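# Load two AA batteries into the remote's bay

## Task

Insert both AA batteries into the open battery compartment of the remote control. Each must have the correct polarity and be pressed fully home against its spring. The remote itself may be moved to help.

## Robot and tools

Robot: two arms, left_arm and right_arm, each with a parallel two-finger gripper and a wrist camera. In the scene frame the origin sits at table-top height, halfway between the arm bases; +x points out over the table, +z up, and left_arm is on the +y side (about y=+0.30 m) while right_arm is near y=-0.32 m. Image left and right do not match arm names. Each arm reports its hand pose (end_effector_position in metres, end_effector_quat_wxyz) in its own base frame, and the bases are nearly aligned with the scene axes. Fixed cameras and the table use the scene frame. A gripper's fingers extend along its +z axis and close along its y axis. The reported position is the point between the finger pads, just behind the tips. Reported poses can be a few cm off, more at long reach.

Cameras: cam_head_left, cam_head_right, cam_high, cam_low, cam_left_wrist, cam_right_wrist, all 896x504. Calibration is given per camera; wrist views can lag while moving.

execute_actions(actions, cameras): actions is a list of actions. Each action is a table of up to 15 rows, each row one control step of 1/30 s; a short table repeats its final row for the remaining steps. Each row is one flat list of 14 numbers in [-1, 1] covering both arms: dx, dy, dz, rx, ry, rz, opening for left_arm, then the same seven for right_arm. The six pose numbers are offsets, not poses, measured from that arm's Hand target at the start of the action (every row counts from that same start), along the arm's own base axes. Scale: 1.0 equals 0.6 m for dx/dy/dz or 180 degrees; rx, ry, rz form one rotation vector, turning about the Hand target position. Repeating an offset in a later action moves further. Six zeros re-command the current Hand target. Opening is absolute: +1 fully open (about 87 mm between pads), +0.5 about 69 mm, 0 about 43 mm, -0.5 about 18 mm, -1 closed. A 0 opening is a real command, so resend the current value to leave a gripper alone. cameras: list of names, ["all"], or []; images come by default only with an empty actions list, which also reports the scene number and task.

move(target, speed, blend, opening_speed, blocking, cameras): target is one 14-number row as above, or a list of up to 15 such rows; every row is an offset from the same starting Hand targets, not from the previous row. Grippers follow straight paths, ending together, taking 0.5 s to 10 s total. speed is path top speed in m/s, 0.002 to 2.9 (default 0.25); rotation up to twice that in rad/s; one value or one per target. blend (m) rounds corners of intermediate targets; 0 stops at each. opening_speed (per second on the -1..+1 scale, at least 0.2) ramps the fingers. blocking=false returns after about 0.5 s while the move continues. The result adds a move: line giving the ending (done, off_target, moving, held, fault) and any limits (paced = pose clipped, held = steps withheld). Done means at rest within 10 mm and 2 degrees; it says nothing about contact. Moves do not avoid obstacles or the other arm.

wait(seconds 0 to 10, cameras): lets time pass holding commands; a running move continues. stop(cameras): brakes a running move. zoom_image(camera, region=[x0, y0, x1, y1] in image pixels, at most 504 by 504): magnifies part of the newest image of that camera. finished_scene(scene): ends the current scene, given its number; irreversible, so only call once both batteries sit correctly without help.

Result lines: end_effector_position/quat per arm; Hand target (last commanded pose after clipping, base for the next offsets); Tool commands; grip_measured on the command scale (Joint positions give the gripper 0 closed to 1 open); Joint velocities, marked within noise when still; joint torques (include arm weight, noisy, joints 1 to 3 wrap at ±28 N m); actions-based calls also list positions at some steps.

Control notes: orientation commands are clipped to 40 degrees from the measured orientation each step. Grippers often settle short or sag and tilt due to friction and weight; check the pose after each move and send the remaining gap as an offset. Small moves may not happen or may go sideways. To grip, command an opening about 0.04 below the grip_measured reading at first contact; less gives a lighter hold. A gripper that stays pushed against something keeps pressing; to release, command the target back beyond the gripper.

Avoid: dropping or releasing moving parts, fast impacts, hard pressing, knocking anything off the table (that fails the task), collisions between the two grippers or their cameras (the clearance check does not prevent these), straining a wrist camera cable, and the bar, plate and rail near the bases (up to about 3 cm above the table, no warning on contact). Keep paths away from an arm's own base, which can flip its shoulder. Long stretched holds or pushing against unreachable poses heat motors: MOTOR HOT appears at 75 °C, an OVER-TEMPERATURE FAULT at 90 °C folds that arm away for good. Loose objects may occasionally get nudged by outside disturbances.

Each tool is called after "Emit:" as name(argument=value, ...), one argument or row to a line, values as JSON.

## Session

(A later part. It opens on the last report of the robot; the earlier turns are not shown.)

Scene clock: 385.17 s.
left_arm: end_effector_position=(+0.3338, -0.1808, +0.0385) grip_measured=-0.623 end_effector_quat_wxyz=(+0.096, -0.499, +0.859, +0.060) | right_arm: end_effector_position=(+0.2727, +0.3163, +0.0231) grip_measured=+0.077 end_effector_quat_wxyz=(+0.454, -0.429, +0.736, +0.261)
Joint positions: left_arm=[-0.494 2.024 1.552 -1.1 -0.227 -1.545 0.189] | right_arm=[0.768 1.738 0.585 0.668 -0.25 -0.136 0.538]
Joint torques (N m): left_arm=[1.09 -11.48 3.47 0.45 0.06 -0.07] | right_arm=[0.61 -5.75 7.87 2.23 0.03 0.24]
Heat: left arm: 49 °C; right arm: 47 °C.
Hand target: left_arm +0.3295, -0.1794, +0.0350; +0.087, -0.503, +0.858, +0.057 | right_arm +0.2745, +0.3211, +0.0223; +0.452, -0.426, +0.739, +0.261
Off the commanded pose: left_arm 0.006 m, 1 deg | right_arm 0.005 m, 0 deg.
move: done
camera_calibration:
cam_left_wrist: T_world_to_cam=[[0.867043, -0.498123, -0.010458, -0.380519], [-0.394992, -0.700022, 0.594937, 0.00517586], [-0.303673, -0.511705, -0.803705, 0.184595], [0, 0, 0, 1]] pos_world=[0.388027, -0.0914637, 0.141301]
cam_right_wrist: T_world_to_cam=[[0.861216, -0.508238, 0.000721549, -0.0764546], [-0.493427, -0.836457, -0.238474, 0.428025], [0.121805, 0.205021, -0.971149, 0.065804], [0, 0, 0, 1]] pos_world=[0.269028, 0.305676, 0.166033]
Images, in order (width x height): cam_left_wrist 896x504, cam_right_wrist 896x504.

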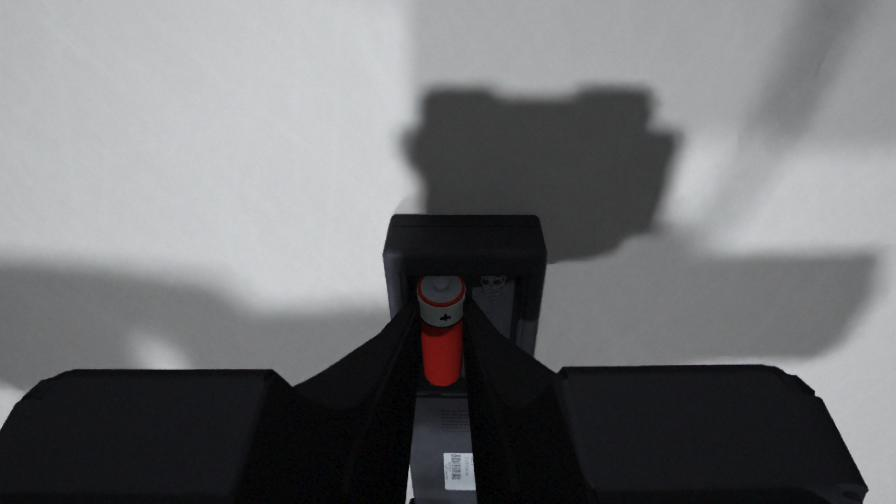

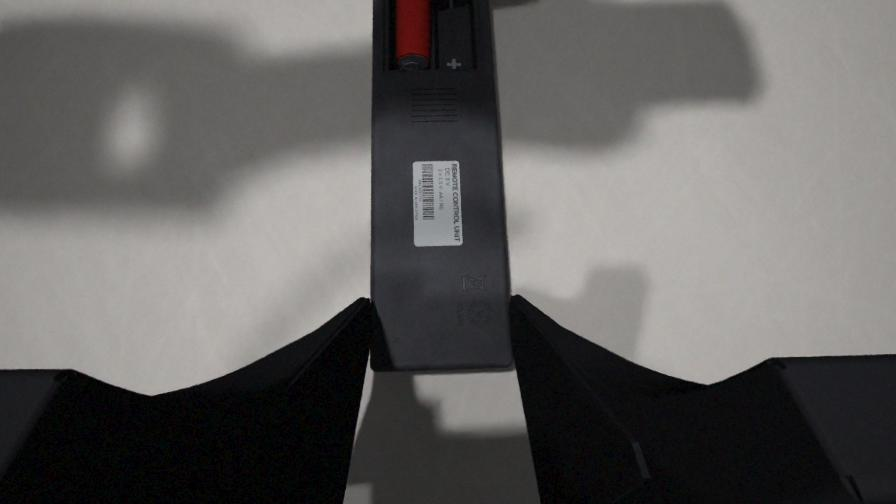

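Emit:
move(
  target=[
    [0,0,0,0,0,0,-0.4, 0,0,0,0,0,0,0.0],
    [0,0,0.06,0,0,0,-0.4, 0,0,0,0,0,0,0.0],
  ],
  opening_speed=0.5,
  speed=0.1,
  cameras=["cam_left_wrist", "cam_right_wrist", "cam_low"],
)

Emit:
zoom_image(
  camera="cam_left_wrist",
  region=[340, 180, 540, 380],
)

Emit:
zoom_image(
  camera="cam_right_wrist",
  region=[340, 0, 540, 120],
)

Emit:
zoom_image(
  camera="cam_low",
  region=[500, 200, 640, 290],
)

Scene clock: 390.87 s.
left_arm: end_effector_position=(+0.3267, -0.1790, +0.0561) grip_measured=-0.400 end_effector_quat_wxyz=(+0.082, -0.498, +0.860, +0.071) | right_arm: end_effector_position=(+0.2720, +0.3170, +0.0231) grip_measured=+0.077 end_effector_quat_wxyz=(+0.453, -0.430, +0.736, +0.261)
Joint positions: left_arm=[-0.492 2.016 1.611 -1.201 -0.214 -1.546 0.3] | right_arm=[0.771 1.738 0.585 0.668 -0.25 -0.136 0.538]
Joint torques (N m): left_arm=[0.76 -13.33 6.99 0.07 -0.09 -0.11] | right_arm=[0.42 -5.74 7.87 2.23 0.04 0.23]
Heat: left arm: 49 °C; right arm: 47 °C.
Hand target: left_arm +0.3295, -0.1792, +0.0711; +0.087, -0.503, +0.858, +0.057 | right_arm +0.2745, +0.3211, +0.0223; +0.452, -0.426, +0.738, +0.261
Off the commanded pose: left_arm 0.015 m, 2 deg | right_arm 0.005 m, 1 deg.
move: off_target (left_arm)
camera_calibration:
cam_left_wrist: T_world_to_cam=[[0.867266, -0.495876, -0.0442363, -0.371158], [-0.371529, -0.703804, 0.605497, -0.0157225], [-0.331385, -0.508692, -0.794617, 0.20652], [0, 0, 0, 1]] pos_world=[0.384489, -0.0900589, 0.157205]
cam_right_wrist: T_world_to_cam=[[0.862358, -0.506298, 0.000752673, -0.0764487], [-0.491532, -0.837562, -0.238511, 0.428019], [0.121388, 0.205312, -0.97114, 0.0657874], [0, 0, 0, 1]] pos_world=[0.268325, 0.30628, 0.166033]
Images, in order (width x height): cam_low 896x504, cam_left_wrist 896x504, cam_right_wrist 896x504.

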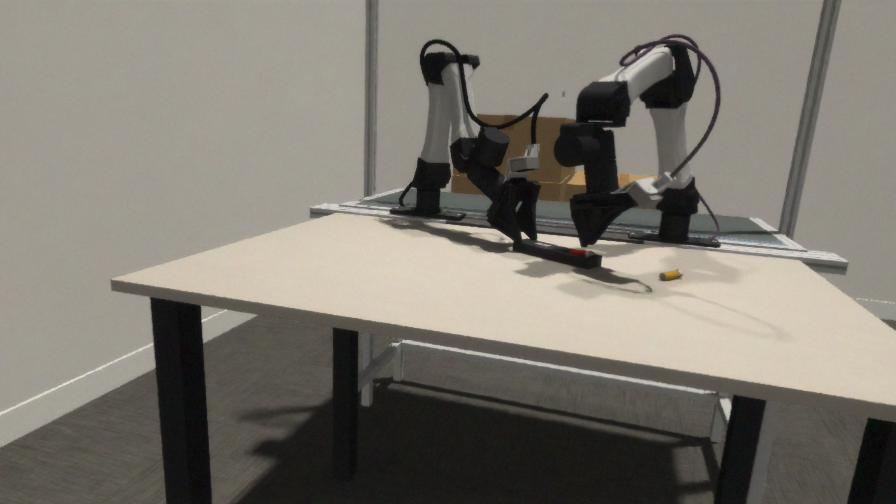

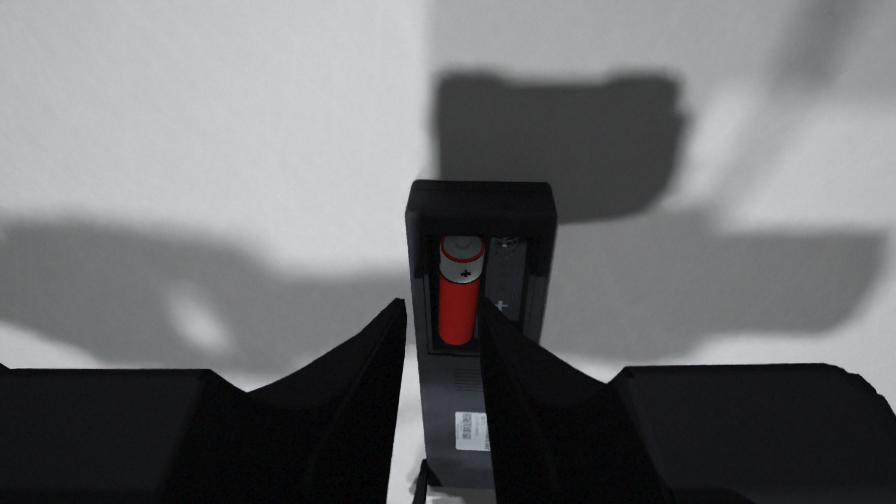

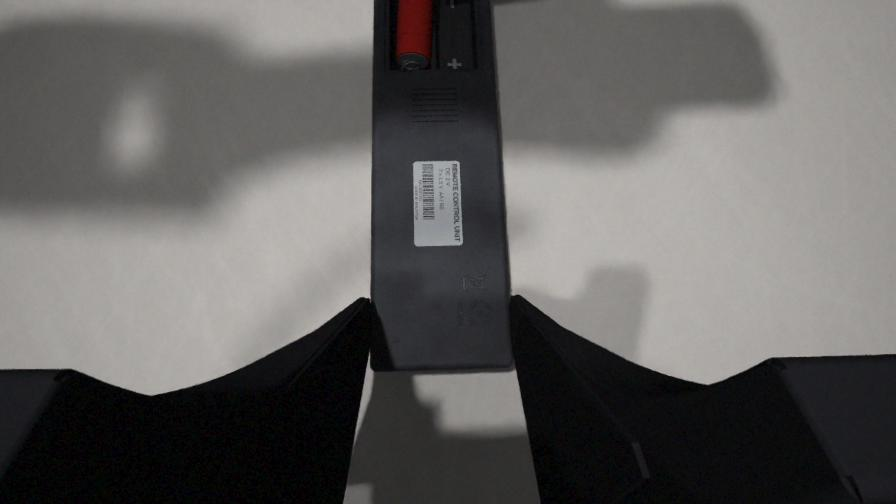

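Scaled by 2.520.

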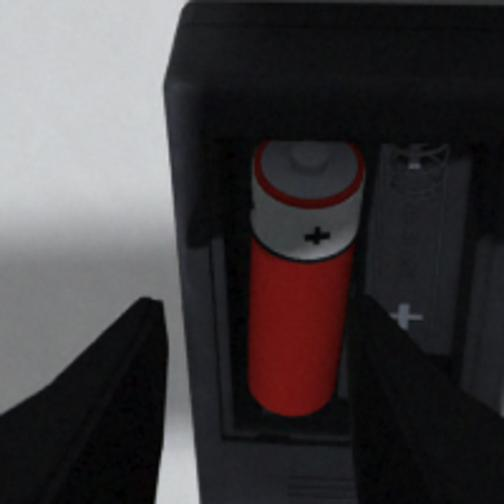

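Scaled by 2.520.

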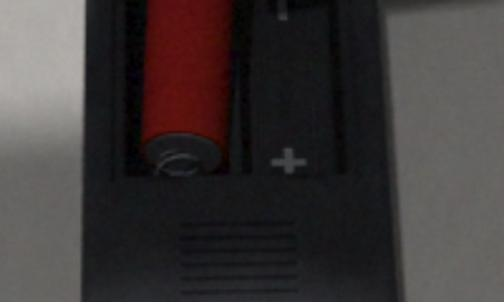

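Scaled by 3.600.

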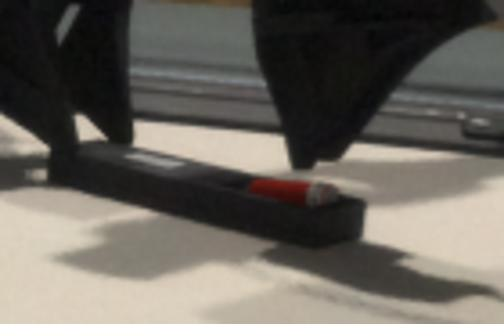

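Emit:
move(
  target=[
    [0.0113,0.0090,0.0,-0.0586,0.0318,0,-1, 0,0,0,0,0,0,0.0],
    [0.0113,0.0090,-0.0355,-0.0586,0.0318,0,-1, 0,0,0,0,0,0,0.0],
  ],
  speed=0.1,
  cameras=["cam_left_wrist"],
)

Emit:
zoom_image(
  camera="cam_left_wrist",
  region=[360, 180, 560, 380],
)

Scene clock: 399.90 s.
left_arm: end_effector_position=(+0.3375, -0.1760, +0.0575) grip_measured=-1.000 end_effector_quat_wxyz=(+0.005, -0.505, +0.863, -0.001) | right_arm: end_effector_position=(+0.2720, +0.3170, +0.0231) grip_measured=+0.077 end_effector_quat_wxyz=(+0.453, -0.430, +0.736, +0.261)
Joint positions: left_arm=[-0.375 2.016 1.599 -1.145 -0.007 -1.434 0] | right_arm=[0.771 1.738 0.585 0.668 -0.25 -0.136 0.538]
Joint torques (N m): left_arm=[0.8 -9.44 4.51 0.49 0.11 -0.04] | right_arm=[0.43 -5.74 7.9 2.23 0.04 0.23]
Heat: left arm: 49 °C; right arm: 47 °C.
Hand target: left_arm +0.3362, -0.1740, +0.0498; -0.003, -0.505, +0.863, +0.003 | right_arm +0.2745, +0.3211, +0.0223; +0.452, -0.426, +0.738, +0.261
Off the commanded pose: left_arm 0.008 m, 1 deg | right_arm 0.005 m, 1 deg.
move: done
camera_calibration:
cam_left_wrist: T_world_to_cam=[[0.870009, -0.493011, 0.00491318, -0.38222], [-0.326198, -0.568108, 0.755545, -0.0104545], [-0.369701, -0.658934, -0.655078, 0.191217], [0, 0, 0, 1]] pos_world=[0.399818, -0.0683786, 0.135039]
Images, in order (width x height): cam_left_wrist 896x504.

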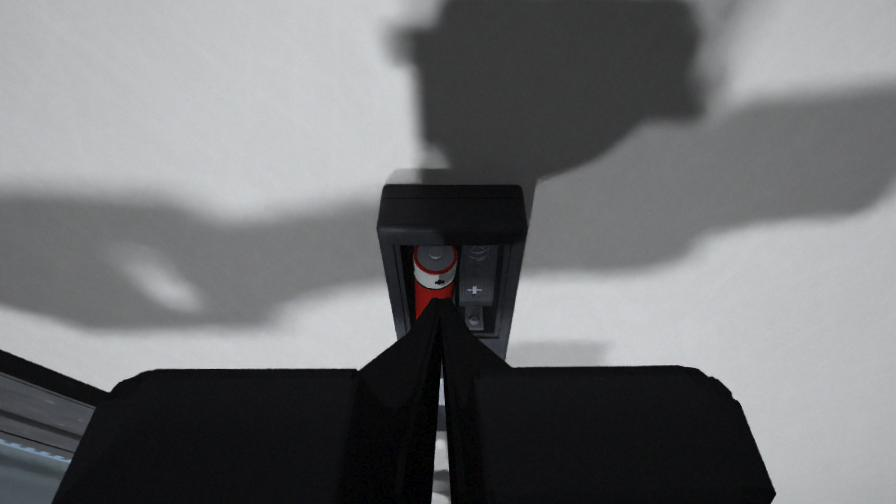

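Scaled by 2.520.

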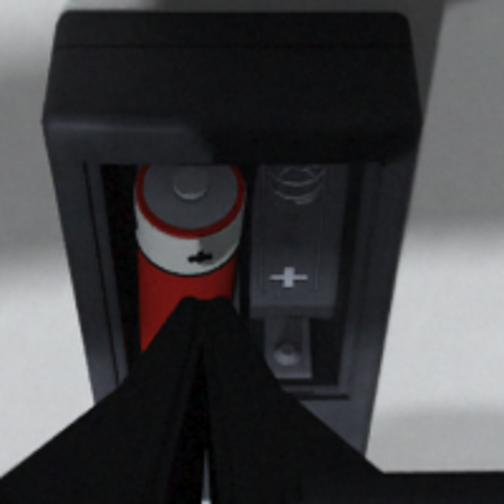

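Emit:
move(
  target=[
    [-0.0015,0.0008,-0.03,0,0,0,-1, 0,0,0,0,0,0,0.0],
    [-0.0015,0.0008,-0.085,0,0,0,-1, 0,0,0,0,0,0,0.0],
  ],
  speed=0.06,
  blend=[0.005, 0],
  cameras=["cam_left_wrist"],
)

Emit:
zoom_image(
  camera="cam_left_wrist",
  region=[360, 180, 560, 380],
)

Scene clock: 405.47 s.
left_arm: end_effector_position=(+0.3320, -0.1782, +0.0371) grip_measured=-1.000 end_effector_quat_wxyz=(-0.010, -0.504, +0.863, -0.020) | right_arm: end_effector_position=(+0.2720, +0.3169, +0.0231) grip_measured=+0.077 end_effector_quat_wxyz=(+0.453, -0.430, +0.736, +0.261)
Joint positions: left_arm=[-0.364 2.011 1.5 -1.042 0.04 -1.423 0] | right_arm=[0.771 1.738 0.585 0.668 -0.25 -0.135 0.538]
Joint torques (N m): left_arm=[-0.12 -4.68 1.46 1.2 -0.48 -0.11] | right_arm=[0.42 -5.76 7.86 2.23 0.03 0.23]
Heat: left arm: 48 °C; right arm: 47 °C.
Hand target: left_arm +0.3354, -0.1734, -0.0012; -0.003, -0.506, +0.863, +0.003 | right_arm +0.2744, +0.3212, +0.0223; +0.452, -0.426, +0.738, +0.262
Off the commanded pose: left_arm 0.039 m, 3 deg | right_arm 0.005 m, 1 deg.
move: off_target (left_arm)
camera_calibration:
cam_left_wrist: T_world_to_cam=[[0.869447, -0.493566, 0.0213356, -0.379037], [-0.320902, -0.5314, 0.783987, 0.00560347], [-0.375612, -0.688482, -0.62041, 0.169747], [0, 0, 0, 1]] pos_world=[0.39511, -0.0672339, 0.109007]
Images, in order (width x height): cam_left_wrist 896x504.

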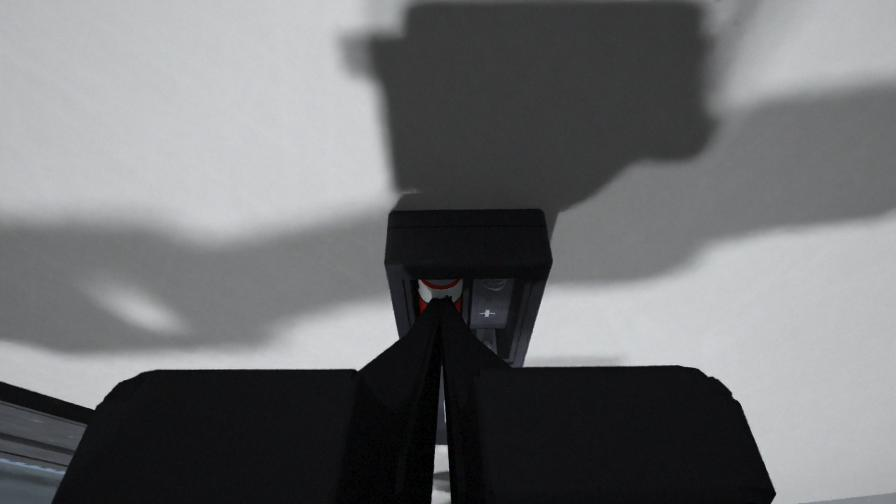

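Scaled by 2.520.

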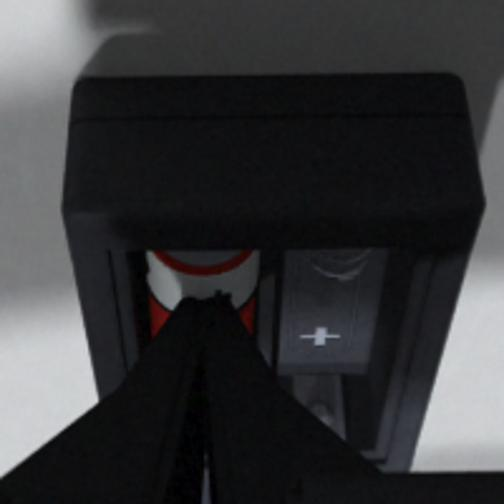

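Emit:
move(
  target=[-0.0128,-0.0234,-0.02,0,0,0,-1, 0,0,0,0,0,0,0.0],
  speed=0.05,
  cameras=["cam_left_wrist"],
)

Emit:
zoom_image(
  camera="cam_left_wrist",
  region=[360, 180, 560, 380],
)

Scene clock: 410.20 s.
left_arm: end_effector_position=(+0.3300, -0.1812, +0.0363) grip_measured=-1.000 end_effector_quat_wxyz=(-0.004, -0.509, +0.860, -0.026) | right_arm: end_effector_position=(+0.2720, +0.3169, +0.0231) grip_measured=+0.077 end_effector_quat_wxyz=(+0.453, -0.430, +0.736, +0.261)
Joint positions: left_arm=[-0.374 1.99 1.467 -1.011 0.039 -1.443 0] | right_arm=[0.771 1.738 0.585 0.668 -0.25 -0.135 0.538]
Joint torques (N m): left_arm=[-2.81 -2.18 1.16 1.31 -0.37 -0.31] | right_arm=[0.42 -5.76 7.88 2.23 0.03 0.23]
Heat: left arm: 47 °C; right arm: 47 °C.
Hand target: left_arm +0.3277, -0.1875, -0.0133; -0.003, -0.506, +0.863, +0.003 | right_arm +0.2744, +0.3212, +0.0223; +0.452, -0.426, +0.738, +0.262
Off the commanded pose: left_arm 0.050 m, 3 deg | right_arm 0.005 m, 1 deg.
move: off_target (left_arm)
camera_calibration:
cam_left_wrist: T_world_to_cam=[[0.874563, -0.483398, 0.0382847, -0.379064], [-0.327402, -0.530404, 0.781971, 0.00639232], [-0.357697, -0.696418, -0.622137, 0.159109], [0, 0, 0, 1]] pos_world=[0.390521, -0.0690421, 0.108502]
Images, in order (width x height): cam_left_wrist 896x504.

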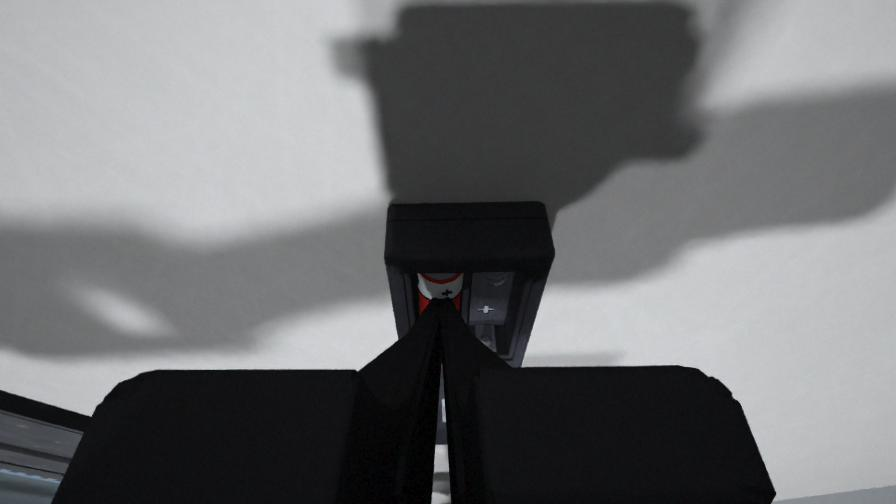

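Scaled by 2.520.

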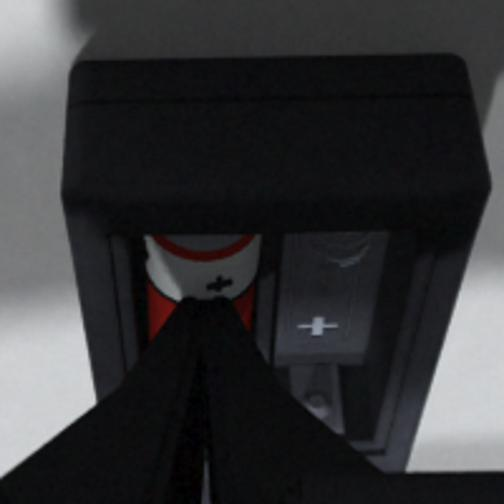

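Emit:
move(
  target=[
    [0.0038,0.0105,0.06,0,0,0,-1, 0,0,0,0,0,0,0.0],
    [0.0038,0.0105,0.14,0,0,0,-1, 0,0,0,0,0,0,0.0],
  ],
  speed=0.1,
  blend=[0.01, 0],
  cameras=["cam_left_wrist", "cam_low", "cam_right_wrist"],
)

Emit:
zoom_image(
  camera="cam_left_wrist",
  region=[360, 150, 560, 350],
)

Emit:
zoom_image(
  camera="cam_low",
  region=[500, 200, 640, 290],
)

Emit:
zoom_image(
  camera="cam_right_wrist",
  region=[340, 0, 540, 120],
)

Scene clock: 414.73 s.
left_arm: end_effector_position=(+0.3294, -0.1799, +0.0655) grip_measured=-1.000 end_effector_quat_wxyz=(-0.008, -0.505, +0.863, +0.002) | right_arm: end_effector_position=(+0.2721, +0.3169, +0.0231) grip_measured=+0.077 end_effector_quat_wxyz=(+0.453, -0.430, +0.736, +0.261)
Joint positions: left_arm=[-0.385 2.008 1.615 -1.19 0.01 -1.444 0] | right_arm=[0.771 1.738 0.585 0.668 -0.249 -0.135 0.538]
Joint torques (N m): left_arm=[-0.47 -10.85 6.94 0.19 -0.15 -0.17] | right_arm=[0.4 -5.75 7.87 2.23 0.03 0.22]
Heat: left arm: 46 °C; right arm: 47 °C.
Hand target: left_arm +0.3300, -0.1812, +0.0707; -0.003, -0.506, +0.863, +0.003 | right_arm +0.2744, +0.3211, +0.0223; +0.452, -0.426, +0.739, +0.261
Off the commanded pose: left_arm 0.005 m, 1 deg | right_arm 0.005 m, 1 deg.
move: done
camera_calibration:
cam_left_wrist: T_world_to_cam=[[0.87015, -0.492618, -0.0128785, -0.375898], [-0.306865, -0.562119, 0.768021, -0.0275602], [-0.38558, -0.664341, -0.640296, 0.194144], [0, 0, 0, 1]] pos_world=[0.393489, -0.071688, 0.140636]
cam_right_wrist: T_world_to_cam=[[0.861872, -0.507126, 0.000344192, -0.0761349], [-0.492431, -0.837059, -0.238422, 0.428056], [0.121198, 0.20532, -0.971162, 0.0658476], [0, 0, 0, 1]] pos_world=[0.268426, 0.306178, 0.166033]
Images, in order (width x height): cam_low 896x504, cam_left_wrist 896x504, cam_right_wrist 896x504.

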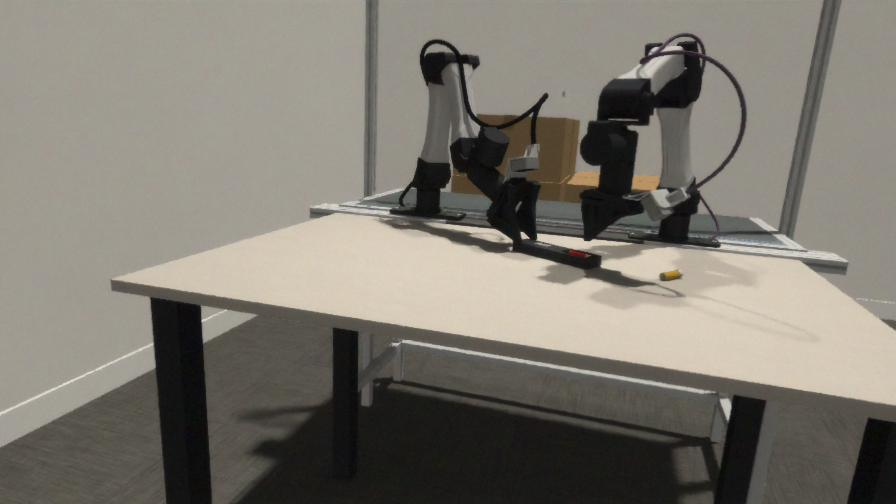

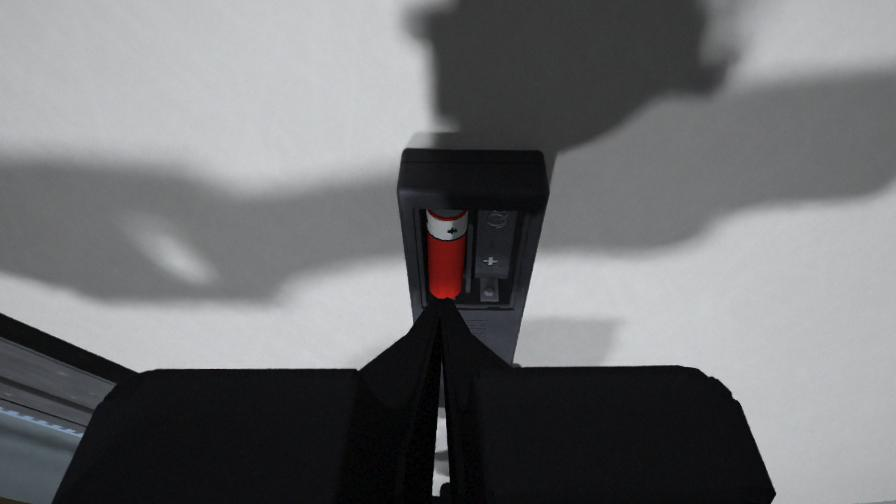

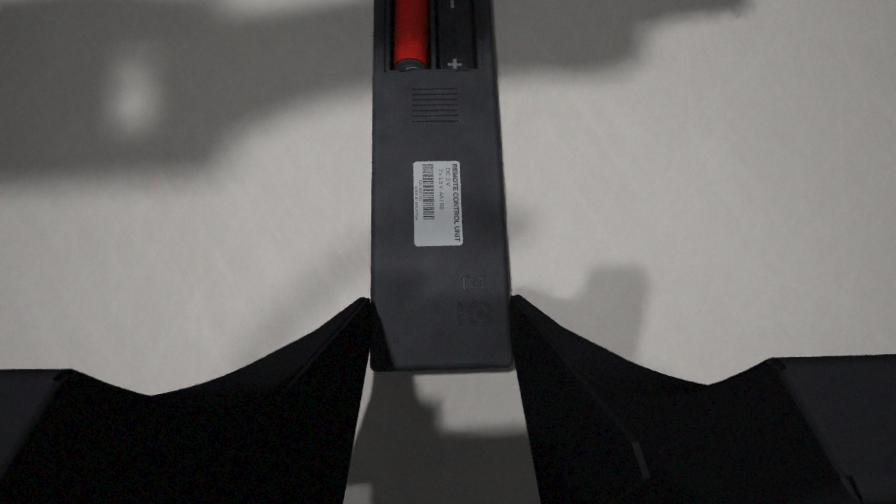

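Scaled by 2.520.

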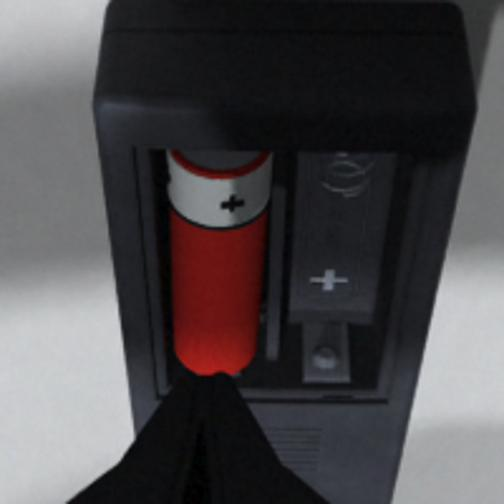

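Scaled by 3.600.

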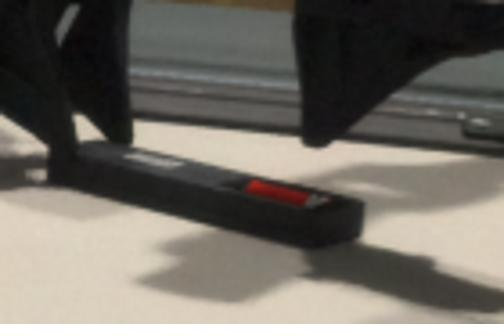

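Scaled by 2.520.

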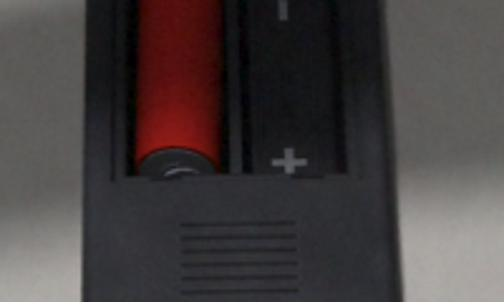

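Emit:
move(
  target=[
    [0.0,0.03,0.05,0,0,-0.05,-0.1, 0,0,0,0,0,0,0.0],
    [0.0333,0.2703,0.03,0,0,-0.549,-0.1, 0,0,0,0,0,0,0.0],
  ],
  speed=0.4,
  blend=[0.02, 0],
  cameras=["cam_left_wrist"],
)

Scene clock: 426.97 s.
left_arm: end_effector_position=(+0.3503, -0.0228, +0.0887) grip_measured=-0.100 end_effector_quat_wxyz=(-0.001, +0.325, +0.946, +0.001) | right_arm: end_effector_position=(+0.2721, +0.3169, +0.0231) grip_measured=+0.077 end_effector_quat_wxyz=(+0.453, -0.430, +0.736, +0.261)
Joint positions: left_arm=[-0.127 2.02 1.728 -1.28 -0.003 0.535 0.45] | right_arm=[0.771 1.738 0.585 0.668 -0.249 -0.135 0.538]
Joint torques (N m): left_arm=[1.01 -11.54 4.71 0.48 0.05 0.03] | right_arm=[0.42 -5.76 7.87 2.22 0.03 0.22]
Heat: left arm: 48 °C; right arm: 48 °C.
Hand target: left_arm +0.3500, -0.0189, +0.0887; +0.001, +0.326, +0.945, +0.004 | right_arm +0.2744, +0.3211, +0.0223; +0.452, -0.426, +0.739, +0.261
Off the commanded pose: left_arm 0.004 m, 0 deg | right_arm 0.005 m, 1 deg.
move: done
camera_calibration:
cam_left_wrist: T_world_to_cam=[[-0.617523, -0.786541, -0.00431578, 0.197208], [-0.51077, 0.396827, 0.762655, 0.143164], [-0.598147, 0.473161, -0.646791, 0.422501], [0, 0, 0, 1]] pos_world=[0.447622, -0.101611, 0.164937]
Images, in order (width x height): cam_left_wrist 896x504.

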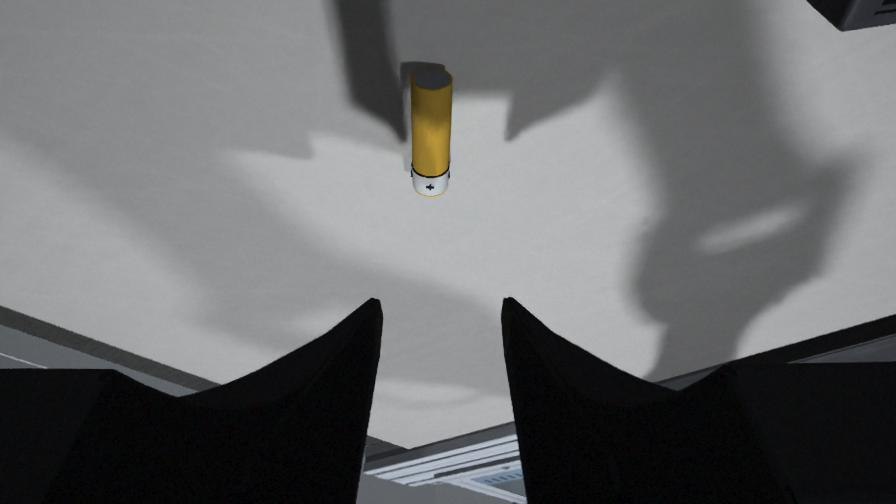

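Emit:
move(
  target=[0.0048,0.0057,-0.0728,0,0,-0.0128,-0.1, 0,0,0,0,0,0,0.0],
  speed=0.2,
  cameras=["cam_left_wrist"],
)

Scene clock: 437.37 s.
left_arm: end_effector_position=(+0.3542, -0.0203, +0.0535) grip_measured=-0.100 end_effector_quat_wxyz=(+0.011, +0.345, +0.938, +0.004) | right_arm: end_effector_position=(+0.2721, +0.3169, +0.0231) grip_measured=+0.077 end_effector_quat_wxyz=(+0.453, -0.430, +0.736, +0.261)
Joint positions: left_arm=[-0.123 2.023 1.594 -1.119 -0.003 0.581 0.45] | right_arm=[0.771 1.738 0.585 0.668 -0.249 -0.135 0.538]
Joint torques (N m): left_arm=[0.99 -9.32 4.92 0.48 0.02 -0.04] | right_arm=[0.4 -5.75 7.87 2.23 0.03 0.22]
Heat: left arm: 49 °C; right arm: 48 °C.
Hand target: left_arm +0.3529, -0.0156, +0.0451; +0.001, +0.345, +0.938, +0.004 | right_arm +0.2744, +0.3211, +0.0223; +0.452, -0.426, +0.739, +0.261
Off the commanded pose: left_arm 0.010 m, 1 deg | right_arm 0.005 m, 1 deg.
move: done
camera_calibration:
cam_left_wrist: T_world_to_cam=[[-0.650301, -0.75947, -0.0177122, 0.214288], [-0.511572, 0.420562, 0.749281, 0.172511], [-0.561607, 0.496319, -0.662016, 0.389142], [0, 0, 0, 1]] pos_world=[0.446149, -0.102945, 0.132154]
Images, in order (width x height): cam_left_wrist 896x504.

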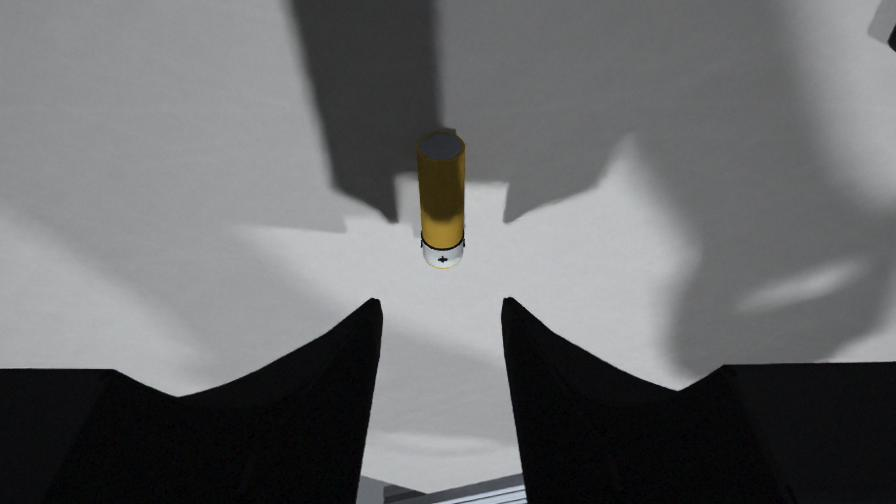

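Emit:
move(
  target=[
    [-0.0048,0.0043,-0.0485,0,0,0,-0.1, 0,0,0,0,0,0,0.0],
    [-0.0048,0.0043,-0.0485,0,0,0,-0.75, 0,0,0,0,0,0,0.0],
  ],
  speed=0.1,
  opening_speed=0.6,
  cameras=["cam_left_wrist"],
)

Scene clock: 445.63 s.
left_arm: end_effector_position=(+0.3517, -0.0175, +0.0237) grip_measured=-0.626 end_effector_quat_wxyz=(+0.010, +0.345, +0.939, +0.004) | right_arm: end_effector_position=(+0.2721, +0.3169, +0.0231) grip_measured=+0.077 end_effector_quat_wxyz=(+0.453, -0.430, +0.736, +0.261)
Joint positions: left_arm=[-0.117 2.042 1.501 -1.008 -0.003 0.587 0.187] | right_arm=[0.771 1.738 0.585 0.668 -0.249 -0.135 0.538]
Joint torques (N m): left_arm=[0.92 -9.07 4.82 0.53 0.01 0.02] | right_arm=[0.42 -5.74 7.88 2.23 0.03 0.22]
Heat: left arm: 48 °C; right arm: 48 °C.
Hand target: left_arm +0.3499, -0.0129, +0.0159; +0.001, +0.345, +0.939, +0.004 | right_arm +0.2744, +0.3211, +0.0223; +0.452, -0.426, +0.739, +0.261
Off the commanded pose: left_arm 0.009 m, 1 deg | right_arm 0.005 m, 1 deg.
move: done
camera_calibration:
cam_left_wrist: T_world_to_cam=[[-0.650045, -0.759711, -0.0167622, 0.214154], [-0.510352, 0.420126, 0.750357, 0.191865], [-0.563012, 0.496321, -0.66082, 0.367166], [0, 0, 0, 1]] pos_world=[0.443847, -0.100144, 0.102253]
Images, in order (width x height): cam_left_wrist 896x504.

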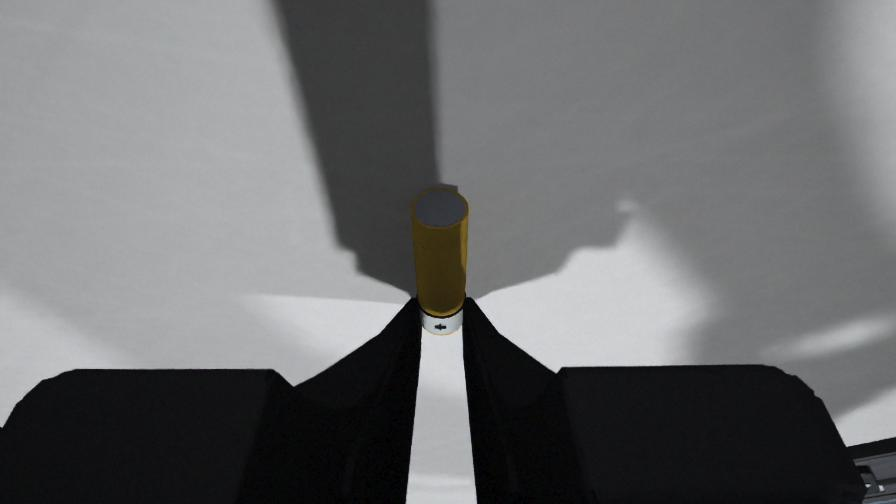

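Emit:
move(
  target=[
    [0,0,0.1,0,0,0,-0.75, 0,0,0,0,0,0,0.0],
    [-0.0363,-0.3422,0.115,-0.0120,0.0752,0.5610,-0.75, 0,0,0,0,0,0,0.0],
  ],
  speed=[0.2, 0.4],
  blend=[0.02, 0],
  cameras=["cam_left_wrist", "cam_right_wrist"],
)

Emit:
zoom_image(
  camera="cam_left_wrist",
  region=[360, 120, 560, 320],
)

Scene clock: 464.37 s.
left_arm: end_effector_position=(+0.3292, -0.2154, +0.0745) grip_measured=-0.626 end_effector_quat_wxyz=(-0.100, -0.504, +0.857, -0.034) | right_arm: end_effector_position=(+0.2721, +0.3169, +0.0231) grip_measured=+0.077 end_effector_quat_wxyz=(+0.453, -0.430, +0.736, +0.261)
Joint positions: left_arm=[-0.387 2.117 1.767 -1.29 0.199 -1.442 0.187] | right_arm=[0.771 1.738 0.585 0.668 -0.249 -0.135 0.538]
Joint torques (N m): left_arm=[0.03 -14.64 4.57 0.32 0.25 -0.19] | right_arm=[0.42 -5.75 7.87 2.23 0.03 0.22]
Heat: left arm: 48 °C; right arm: 48 °C.
Hand target: left_arm +0.3282, -0.2184, +0.0851; -0.094, -0.504, +0.857, -0.048 | right_arm +0.2744, +0.3211, +0.0223; +0.452, -0.426, +0.739, +0.261
Off the commanded pose: left_arm 0.011 m, 2 deg | right_arm 0.005 m, 1 deg.
move: off_target (left_arm)
camera_calibration:
cam_left_wrist: T_world_to_cam=[[0.868447, -0.493757, -0.0447695, -0.390425], [-0.202622, -0.435892, 0.876894, -0.0696628], [-0.452487, -0.752464, -0.478595, 0.167272], [0, 0, 0, 1]] pos_world=[0.400637, -0.0972744, 0.123663]
cam_right_wrist: T_world_to_cam=[[0.861872, -0.507126, 0.000344192, -0.0761349], [-0.492431, -0.837059, -0.238422, 0.428056], [0.121198, 0.20532, -0.971162, 0.0658476], [0, 0, 0, 1]] pos_world=[0.268426, 0.306178, 0.166033]
Images, in order (width x height): cam_left_wrist 896x504, cam_right_wrist 896x504.

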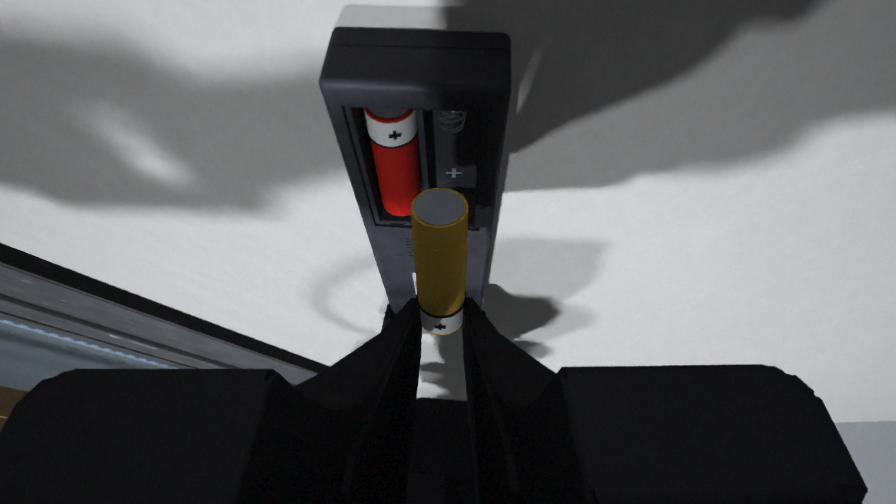

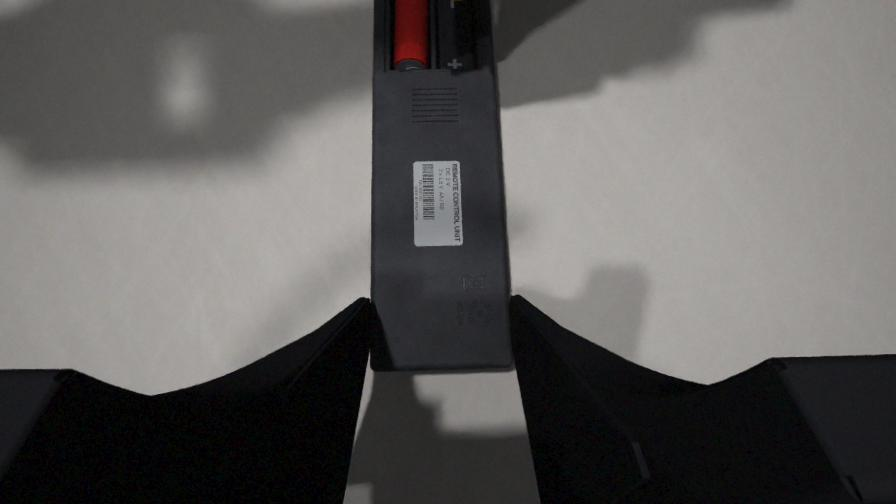

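Scaled by 2.520.

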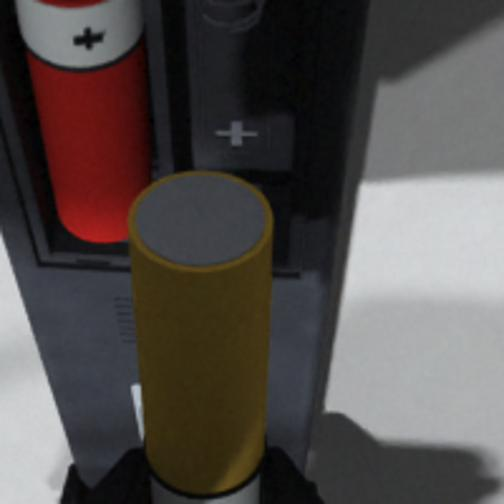

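Emit:
move(
  target=[0.0005,-0.0055,-0.0533,0,0,-0.0094,-0.75, 0,0,0,0,0,0,0.0],
  speed=0.12,
  cameras=["cam_left_wrist", "cam_right_wrist"],
)

Emit:
zoom_image(
  camera="cam_left_wrist",
  region=[360, 160, 560, 360],
)

Emit:
zoom_image(
  camera="cam_right_wrist",
  region=[340, 0, 540, 120],
)

Scene clock: 474.23 s.
left_arm: end_effector_position=(+0.3320, -0.2183, +0.0553) grip_measured=-0.626 end_effector_quat_wxyz=(-0.091, -0.498, +0.861, -0.045) | right_arm: end_effector_position=(+0.2721, +0.3169, +0.0231) grip_measured=+0.077 end_effector_quat_wxyz=(+0.453, -0.430, +0.736, +0.261)
Joint positions: left_arm=[-0.391 2.117 1.692 -1.185 0.199 -1.435 0.187] | right_arm=[0.771 1.738 0.585 0.668 -0.249 -0.135 0.538]
Joint torques (N m): left_arm=[-0.35 -11.44 4.77 0.4 0.21 -0.03] | right_arm=[0.44 -5.72 7.88 2.23 0.03 0.22]
Heat: left arm: 49 °C; right arm: 48 °C.
Hand target: left_arm +0.3284, -0.2216, +0.0530; -0.095, -0.492, +0.864, -0.046 | right_arm +0.2744, +0.3211, +0.0223; +0.452, -0.426, +0.739, +0.261
Off the commanded pose: left_arm 0.005 m, 1 deg | right_arm 0.005 m, 1 deg.
move: done
camera_calibration:
cam_left_wrist: T_world_to_cam=[[0.863846, -0.503565, -0.0138807, -0.397548], [-0.232422, -0.422854, 0.875885, -0.0407944], [-0.446934, -0.753404, -0.48232, 0.155368], [0, 0, 0, 1]] pos_world=[0.403378, -0.100387, 0.10515]
cam_right_wrist: T_world_to_cam=[[0.861872, -0.507126, 0.000344192, -0.0761349], [-0.492431, -0.837059, -0.238422, 0.428056], [0.121198, 0.20532, -0.971162, 0.0658476], [0, 0, 0, 1]] pos_world=[0.268426, 0.306178, 0.166033]
Images, in order (width x height): cam_left_wrist 896x504, cam_right_wrist 896x504.

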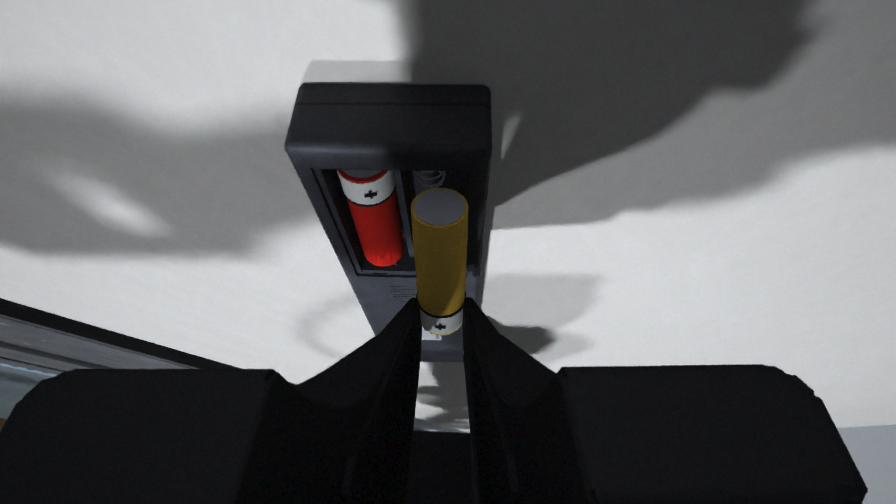

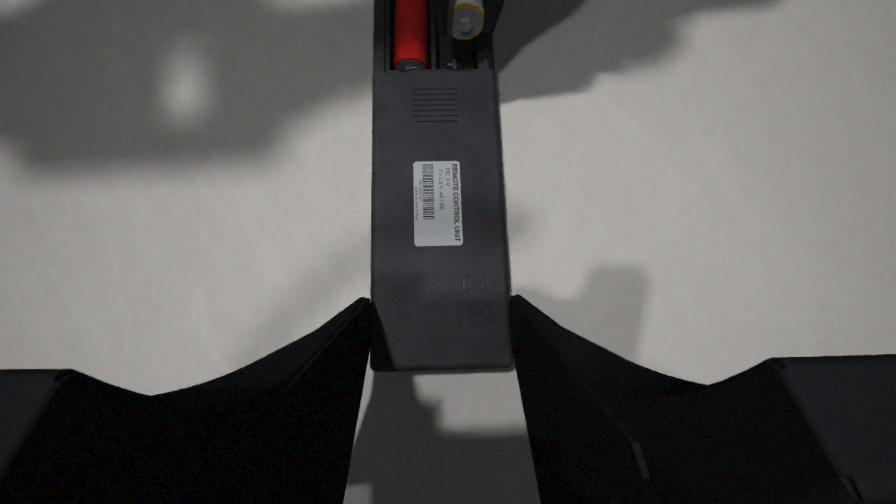

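Scaled by 2.520.

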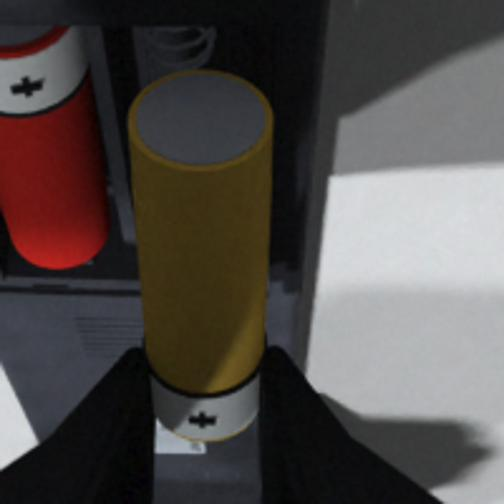

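Scaled by 2.520.

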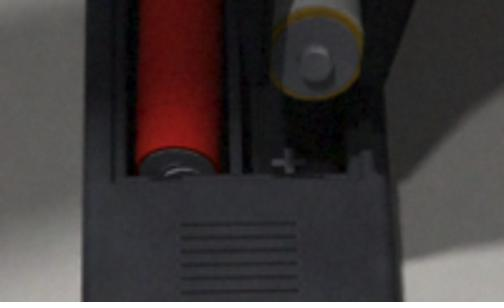

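Emit:
move(
  target=[-0.0019,-0.0056,-0.0085,0,0,-0.0167,-0.75, 0,0,0,0,0,0,0.0],
  speed=0.1,
  cameras=["cam_left_wrist", "cam_right_wrist"],
)

Emit:
zoom_image(
  camera="cam_left_wrist",
  region=[360, 160, 560, 360],
)

Emit:
zoom_image(
  camera="cam_right_wrist",
  region=[340, 0, 540, 120],
)

Scene clock: 490.50 s.
left_arm: end_effector_position=(+0.3280, -0.2215, +0.0553) grip_measured=-0.626 end_effector_quat_wxyz=(-0.090, -0.474, +0.874, -0.047) | right_arm: end_effector_position=(+0.2721, +0.3169, +0.0231) grip_measured=+0.077 end_effector_quat_wxyz=(+0.453, -0.430, +0.736, +0.261)
Joint positions: left_arm=[-0.403 2.117 1.692 -1.184 0.199 -1.394 0.187] | right_arm=[0.771 1.738 0.585 0.668 -0.249 -0.135 0.538]
Joint torques (N m): left_arm=[-0.4 -9.31 5.94 0.32 0.2 0.03] | right_arm=[0.4 -5.75 7.88 2.23 0.02 0.23]
Heat: left arm: 49 °C; right arm: 48 °C.
Hand target: left_arm +0.3273, -0.2251, +0.0479; -0.096, -0.469, +0.877, -0.044 | right_arm +0.2744, +0.3211, +0.0223; +0.452, -0.426, +0.739, +0.261
Off the commanded pose: left_arm 0.008 m, 1 deg | right_arm 0.005 m, 1 deg.
move: done
camera_calibration:
cam_left_wrist: T_world_to_cam=[[0.83587, -0.548908, -0.00468507, -0.397019], [-0.261274, -0.405341, 0.876033, -0.0297512], [-0.48276, -0.731026, -0.482228, 0.167852], [0, 0, 0, 1]] pos_world=[0.405115, -0.107282, 0.105146]
cam_right_wrist: T_world_to_cam=[[0.861872, -0.507126, 0.000344192, -0.0761349], [-0.492431, -0.837059, -0.238422, 0.428056], [0.121198, 0.20532, -0.971162, 0.0658476], [0, 0, 0, 1]] pos_world=[0.268426, 0.306178, 0.166033]
Images, in order (width x height): cam_left_wrist 896x504, cam_right_wrist 896x504.

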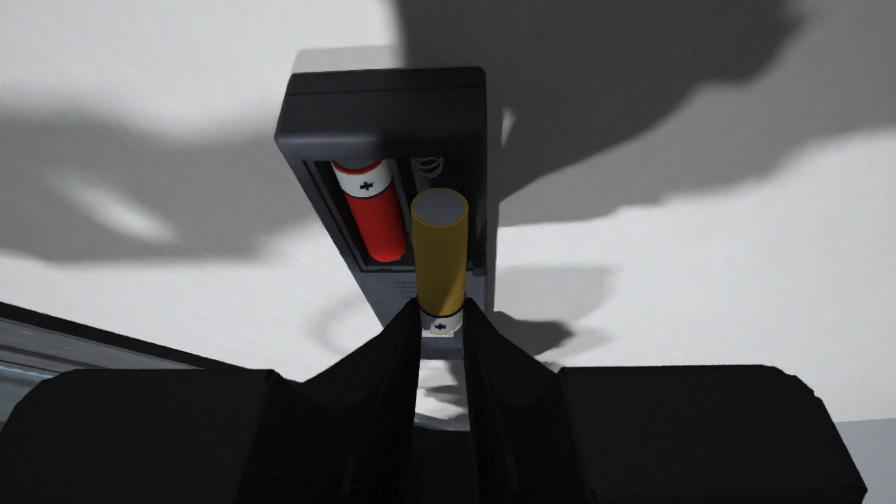

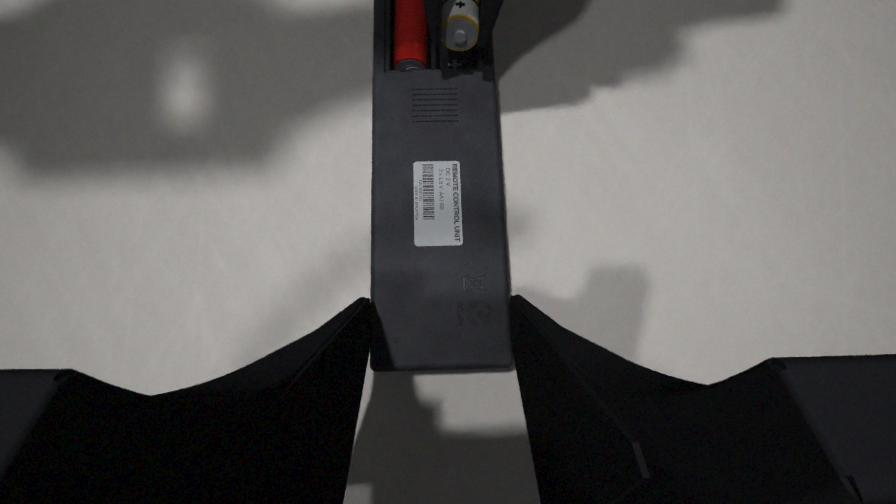

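Scaled by 2.520.

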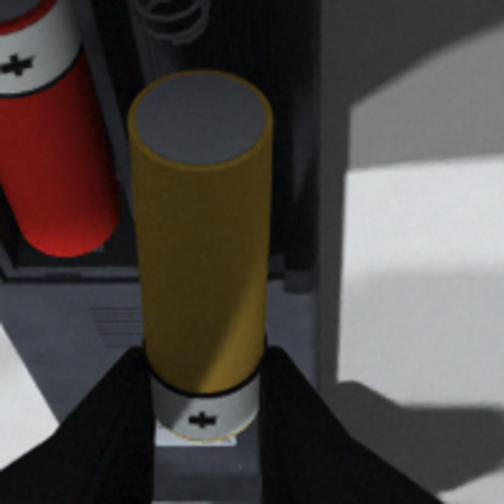

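Scaled by 2.520.

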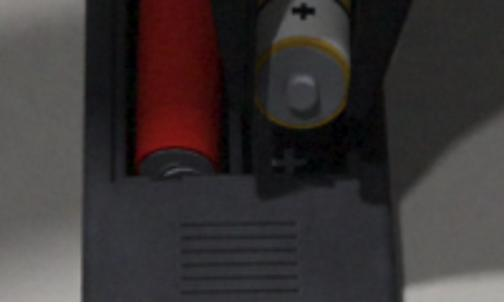

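Emit:
zoom_image(
  camera="cam_left_wrist",
  region=[290, 130, 500, 290],
)

Scaled by 2.400.

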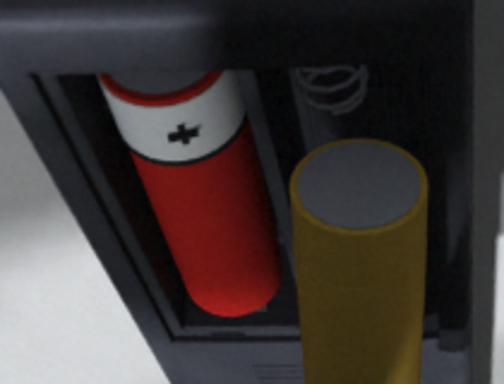

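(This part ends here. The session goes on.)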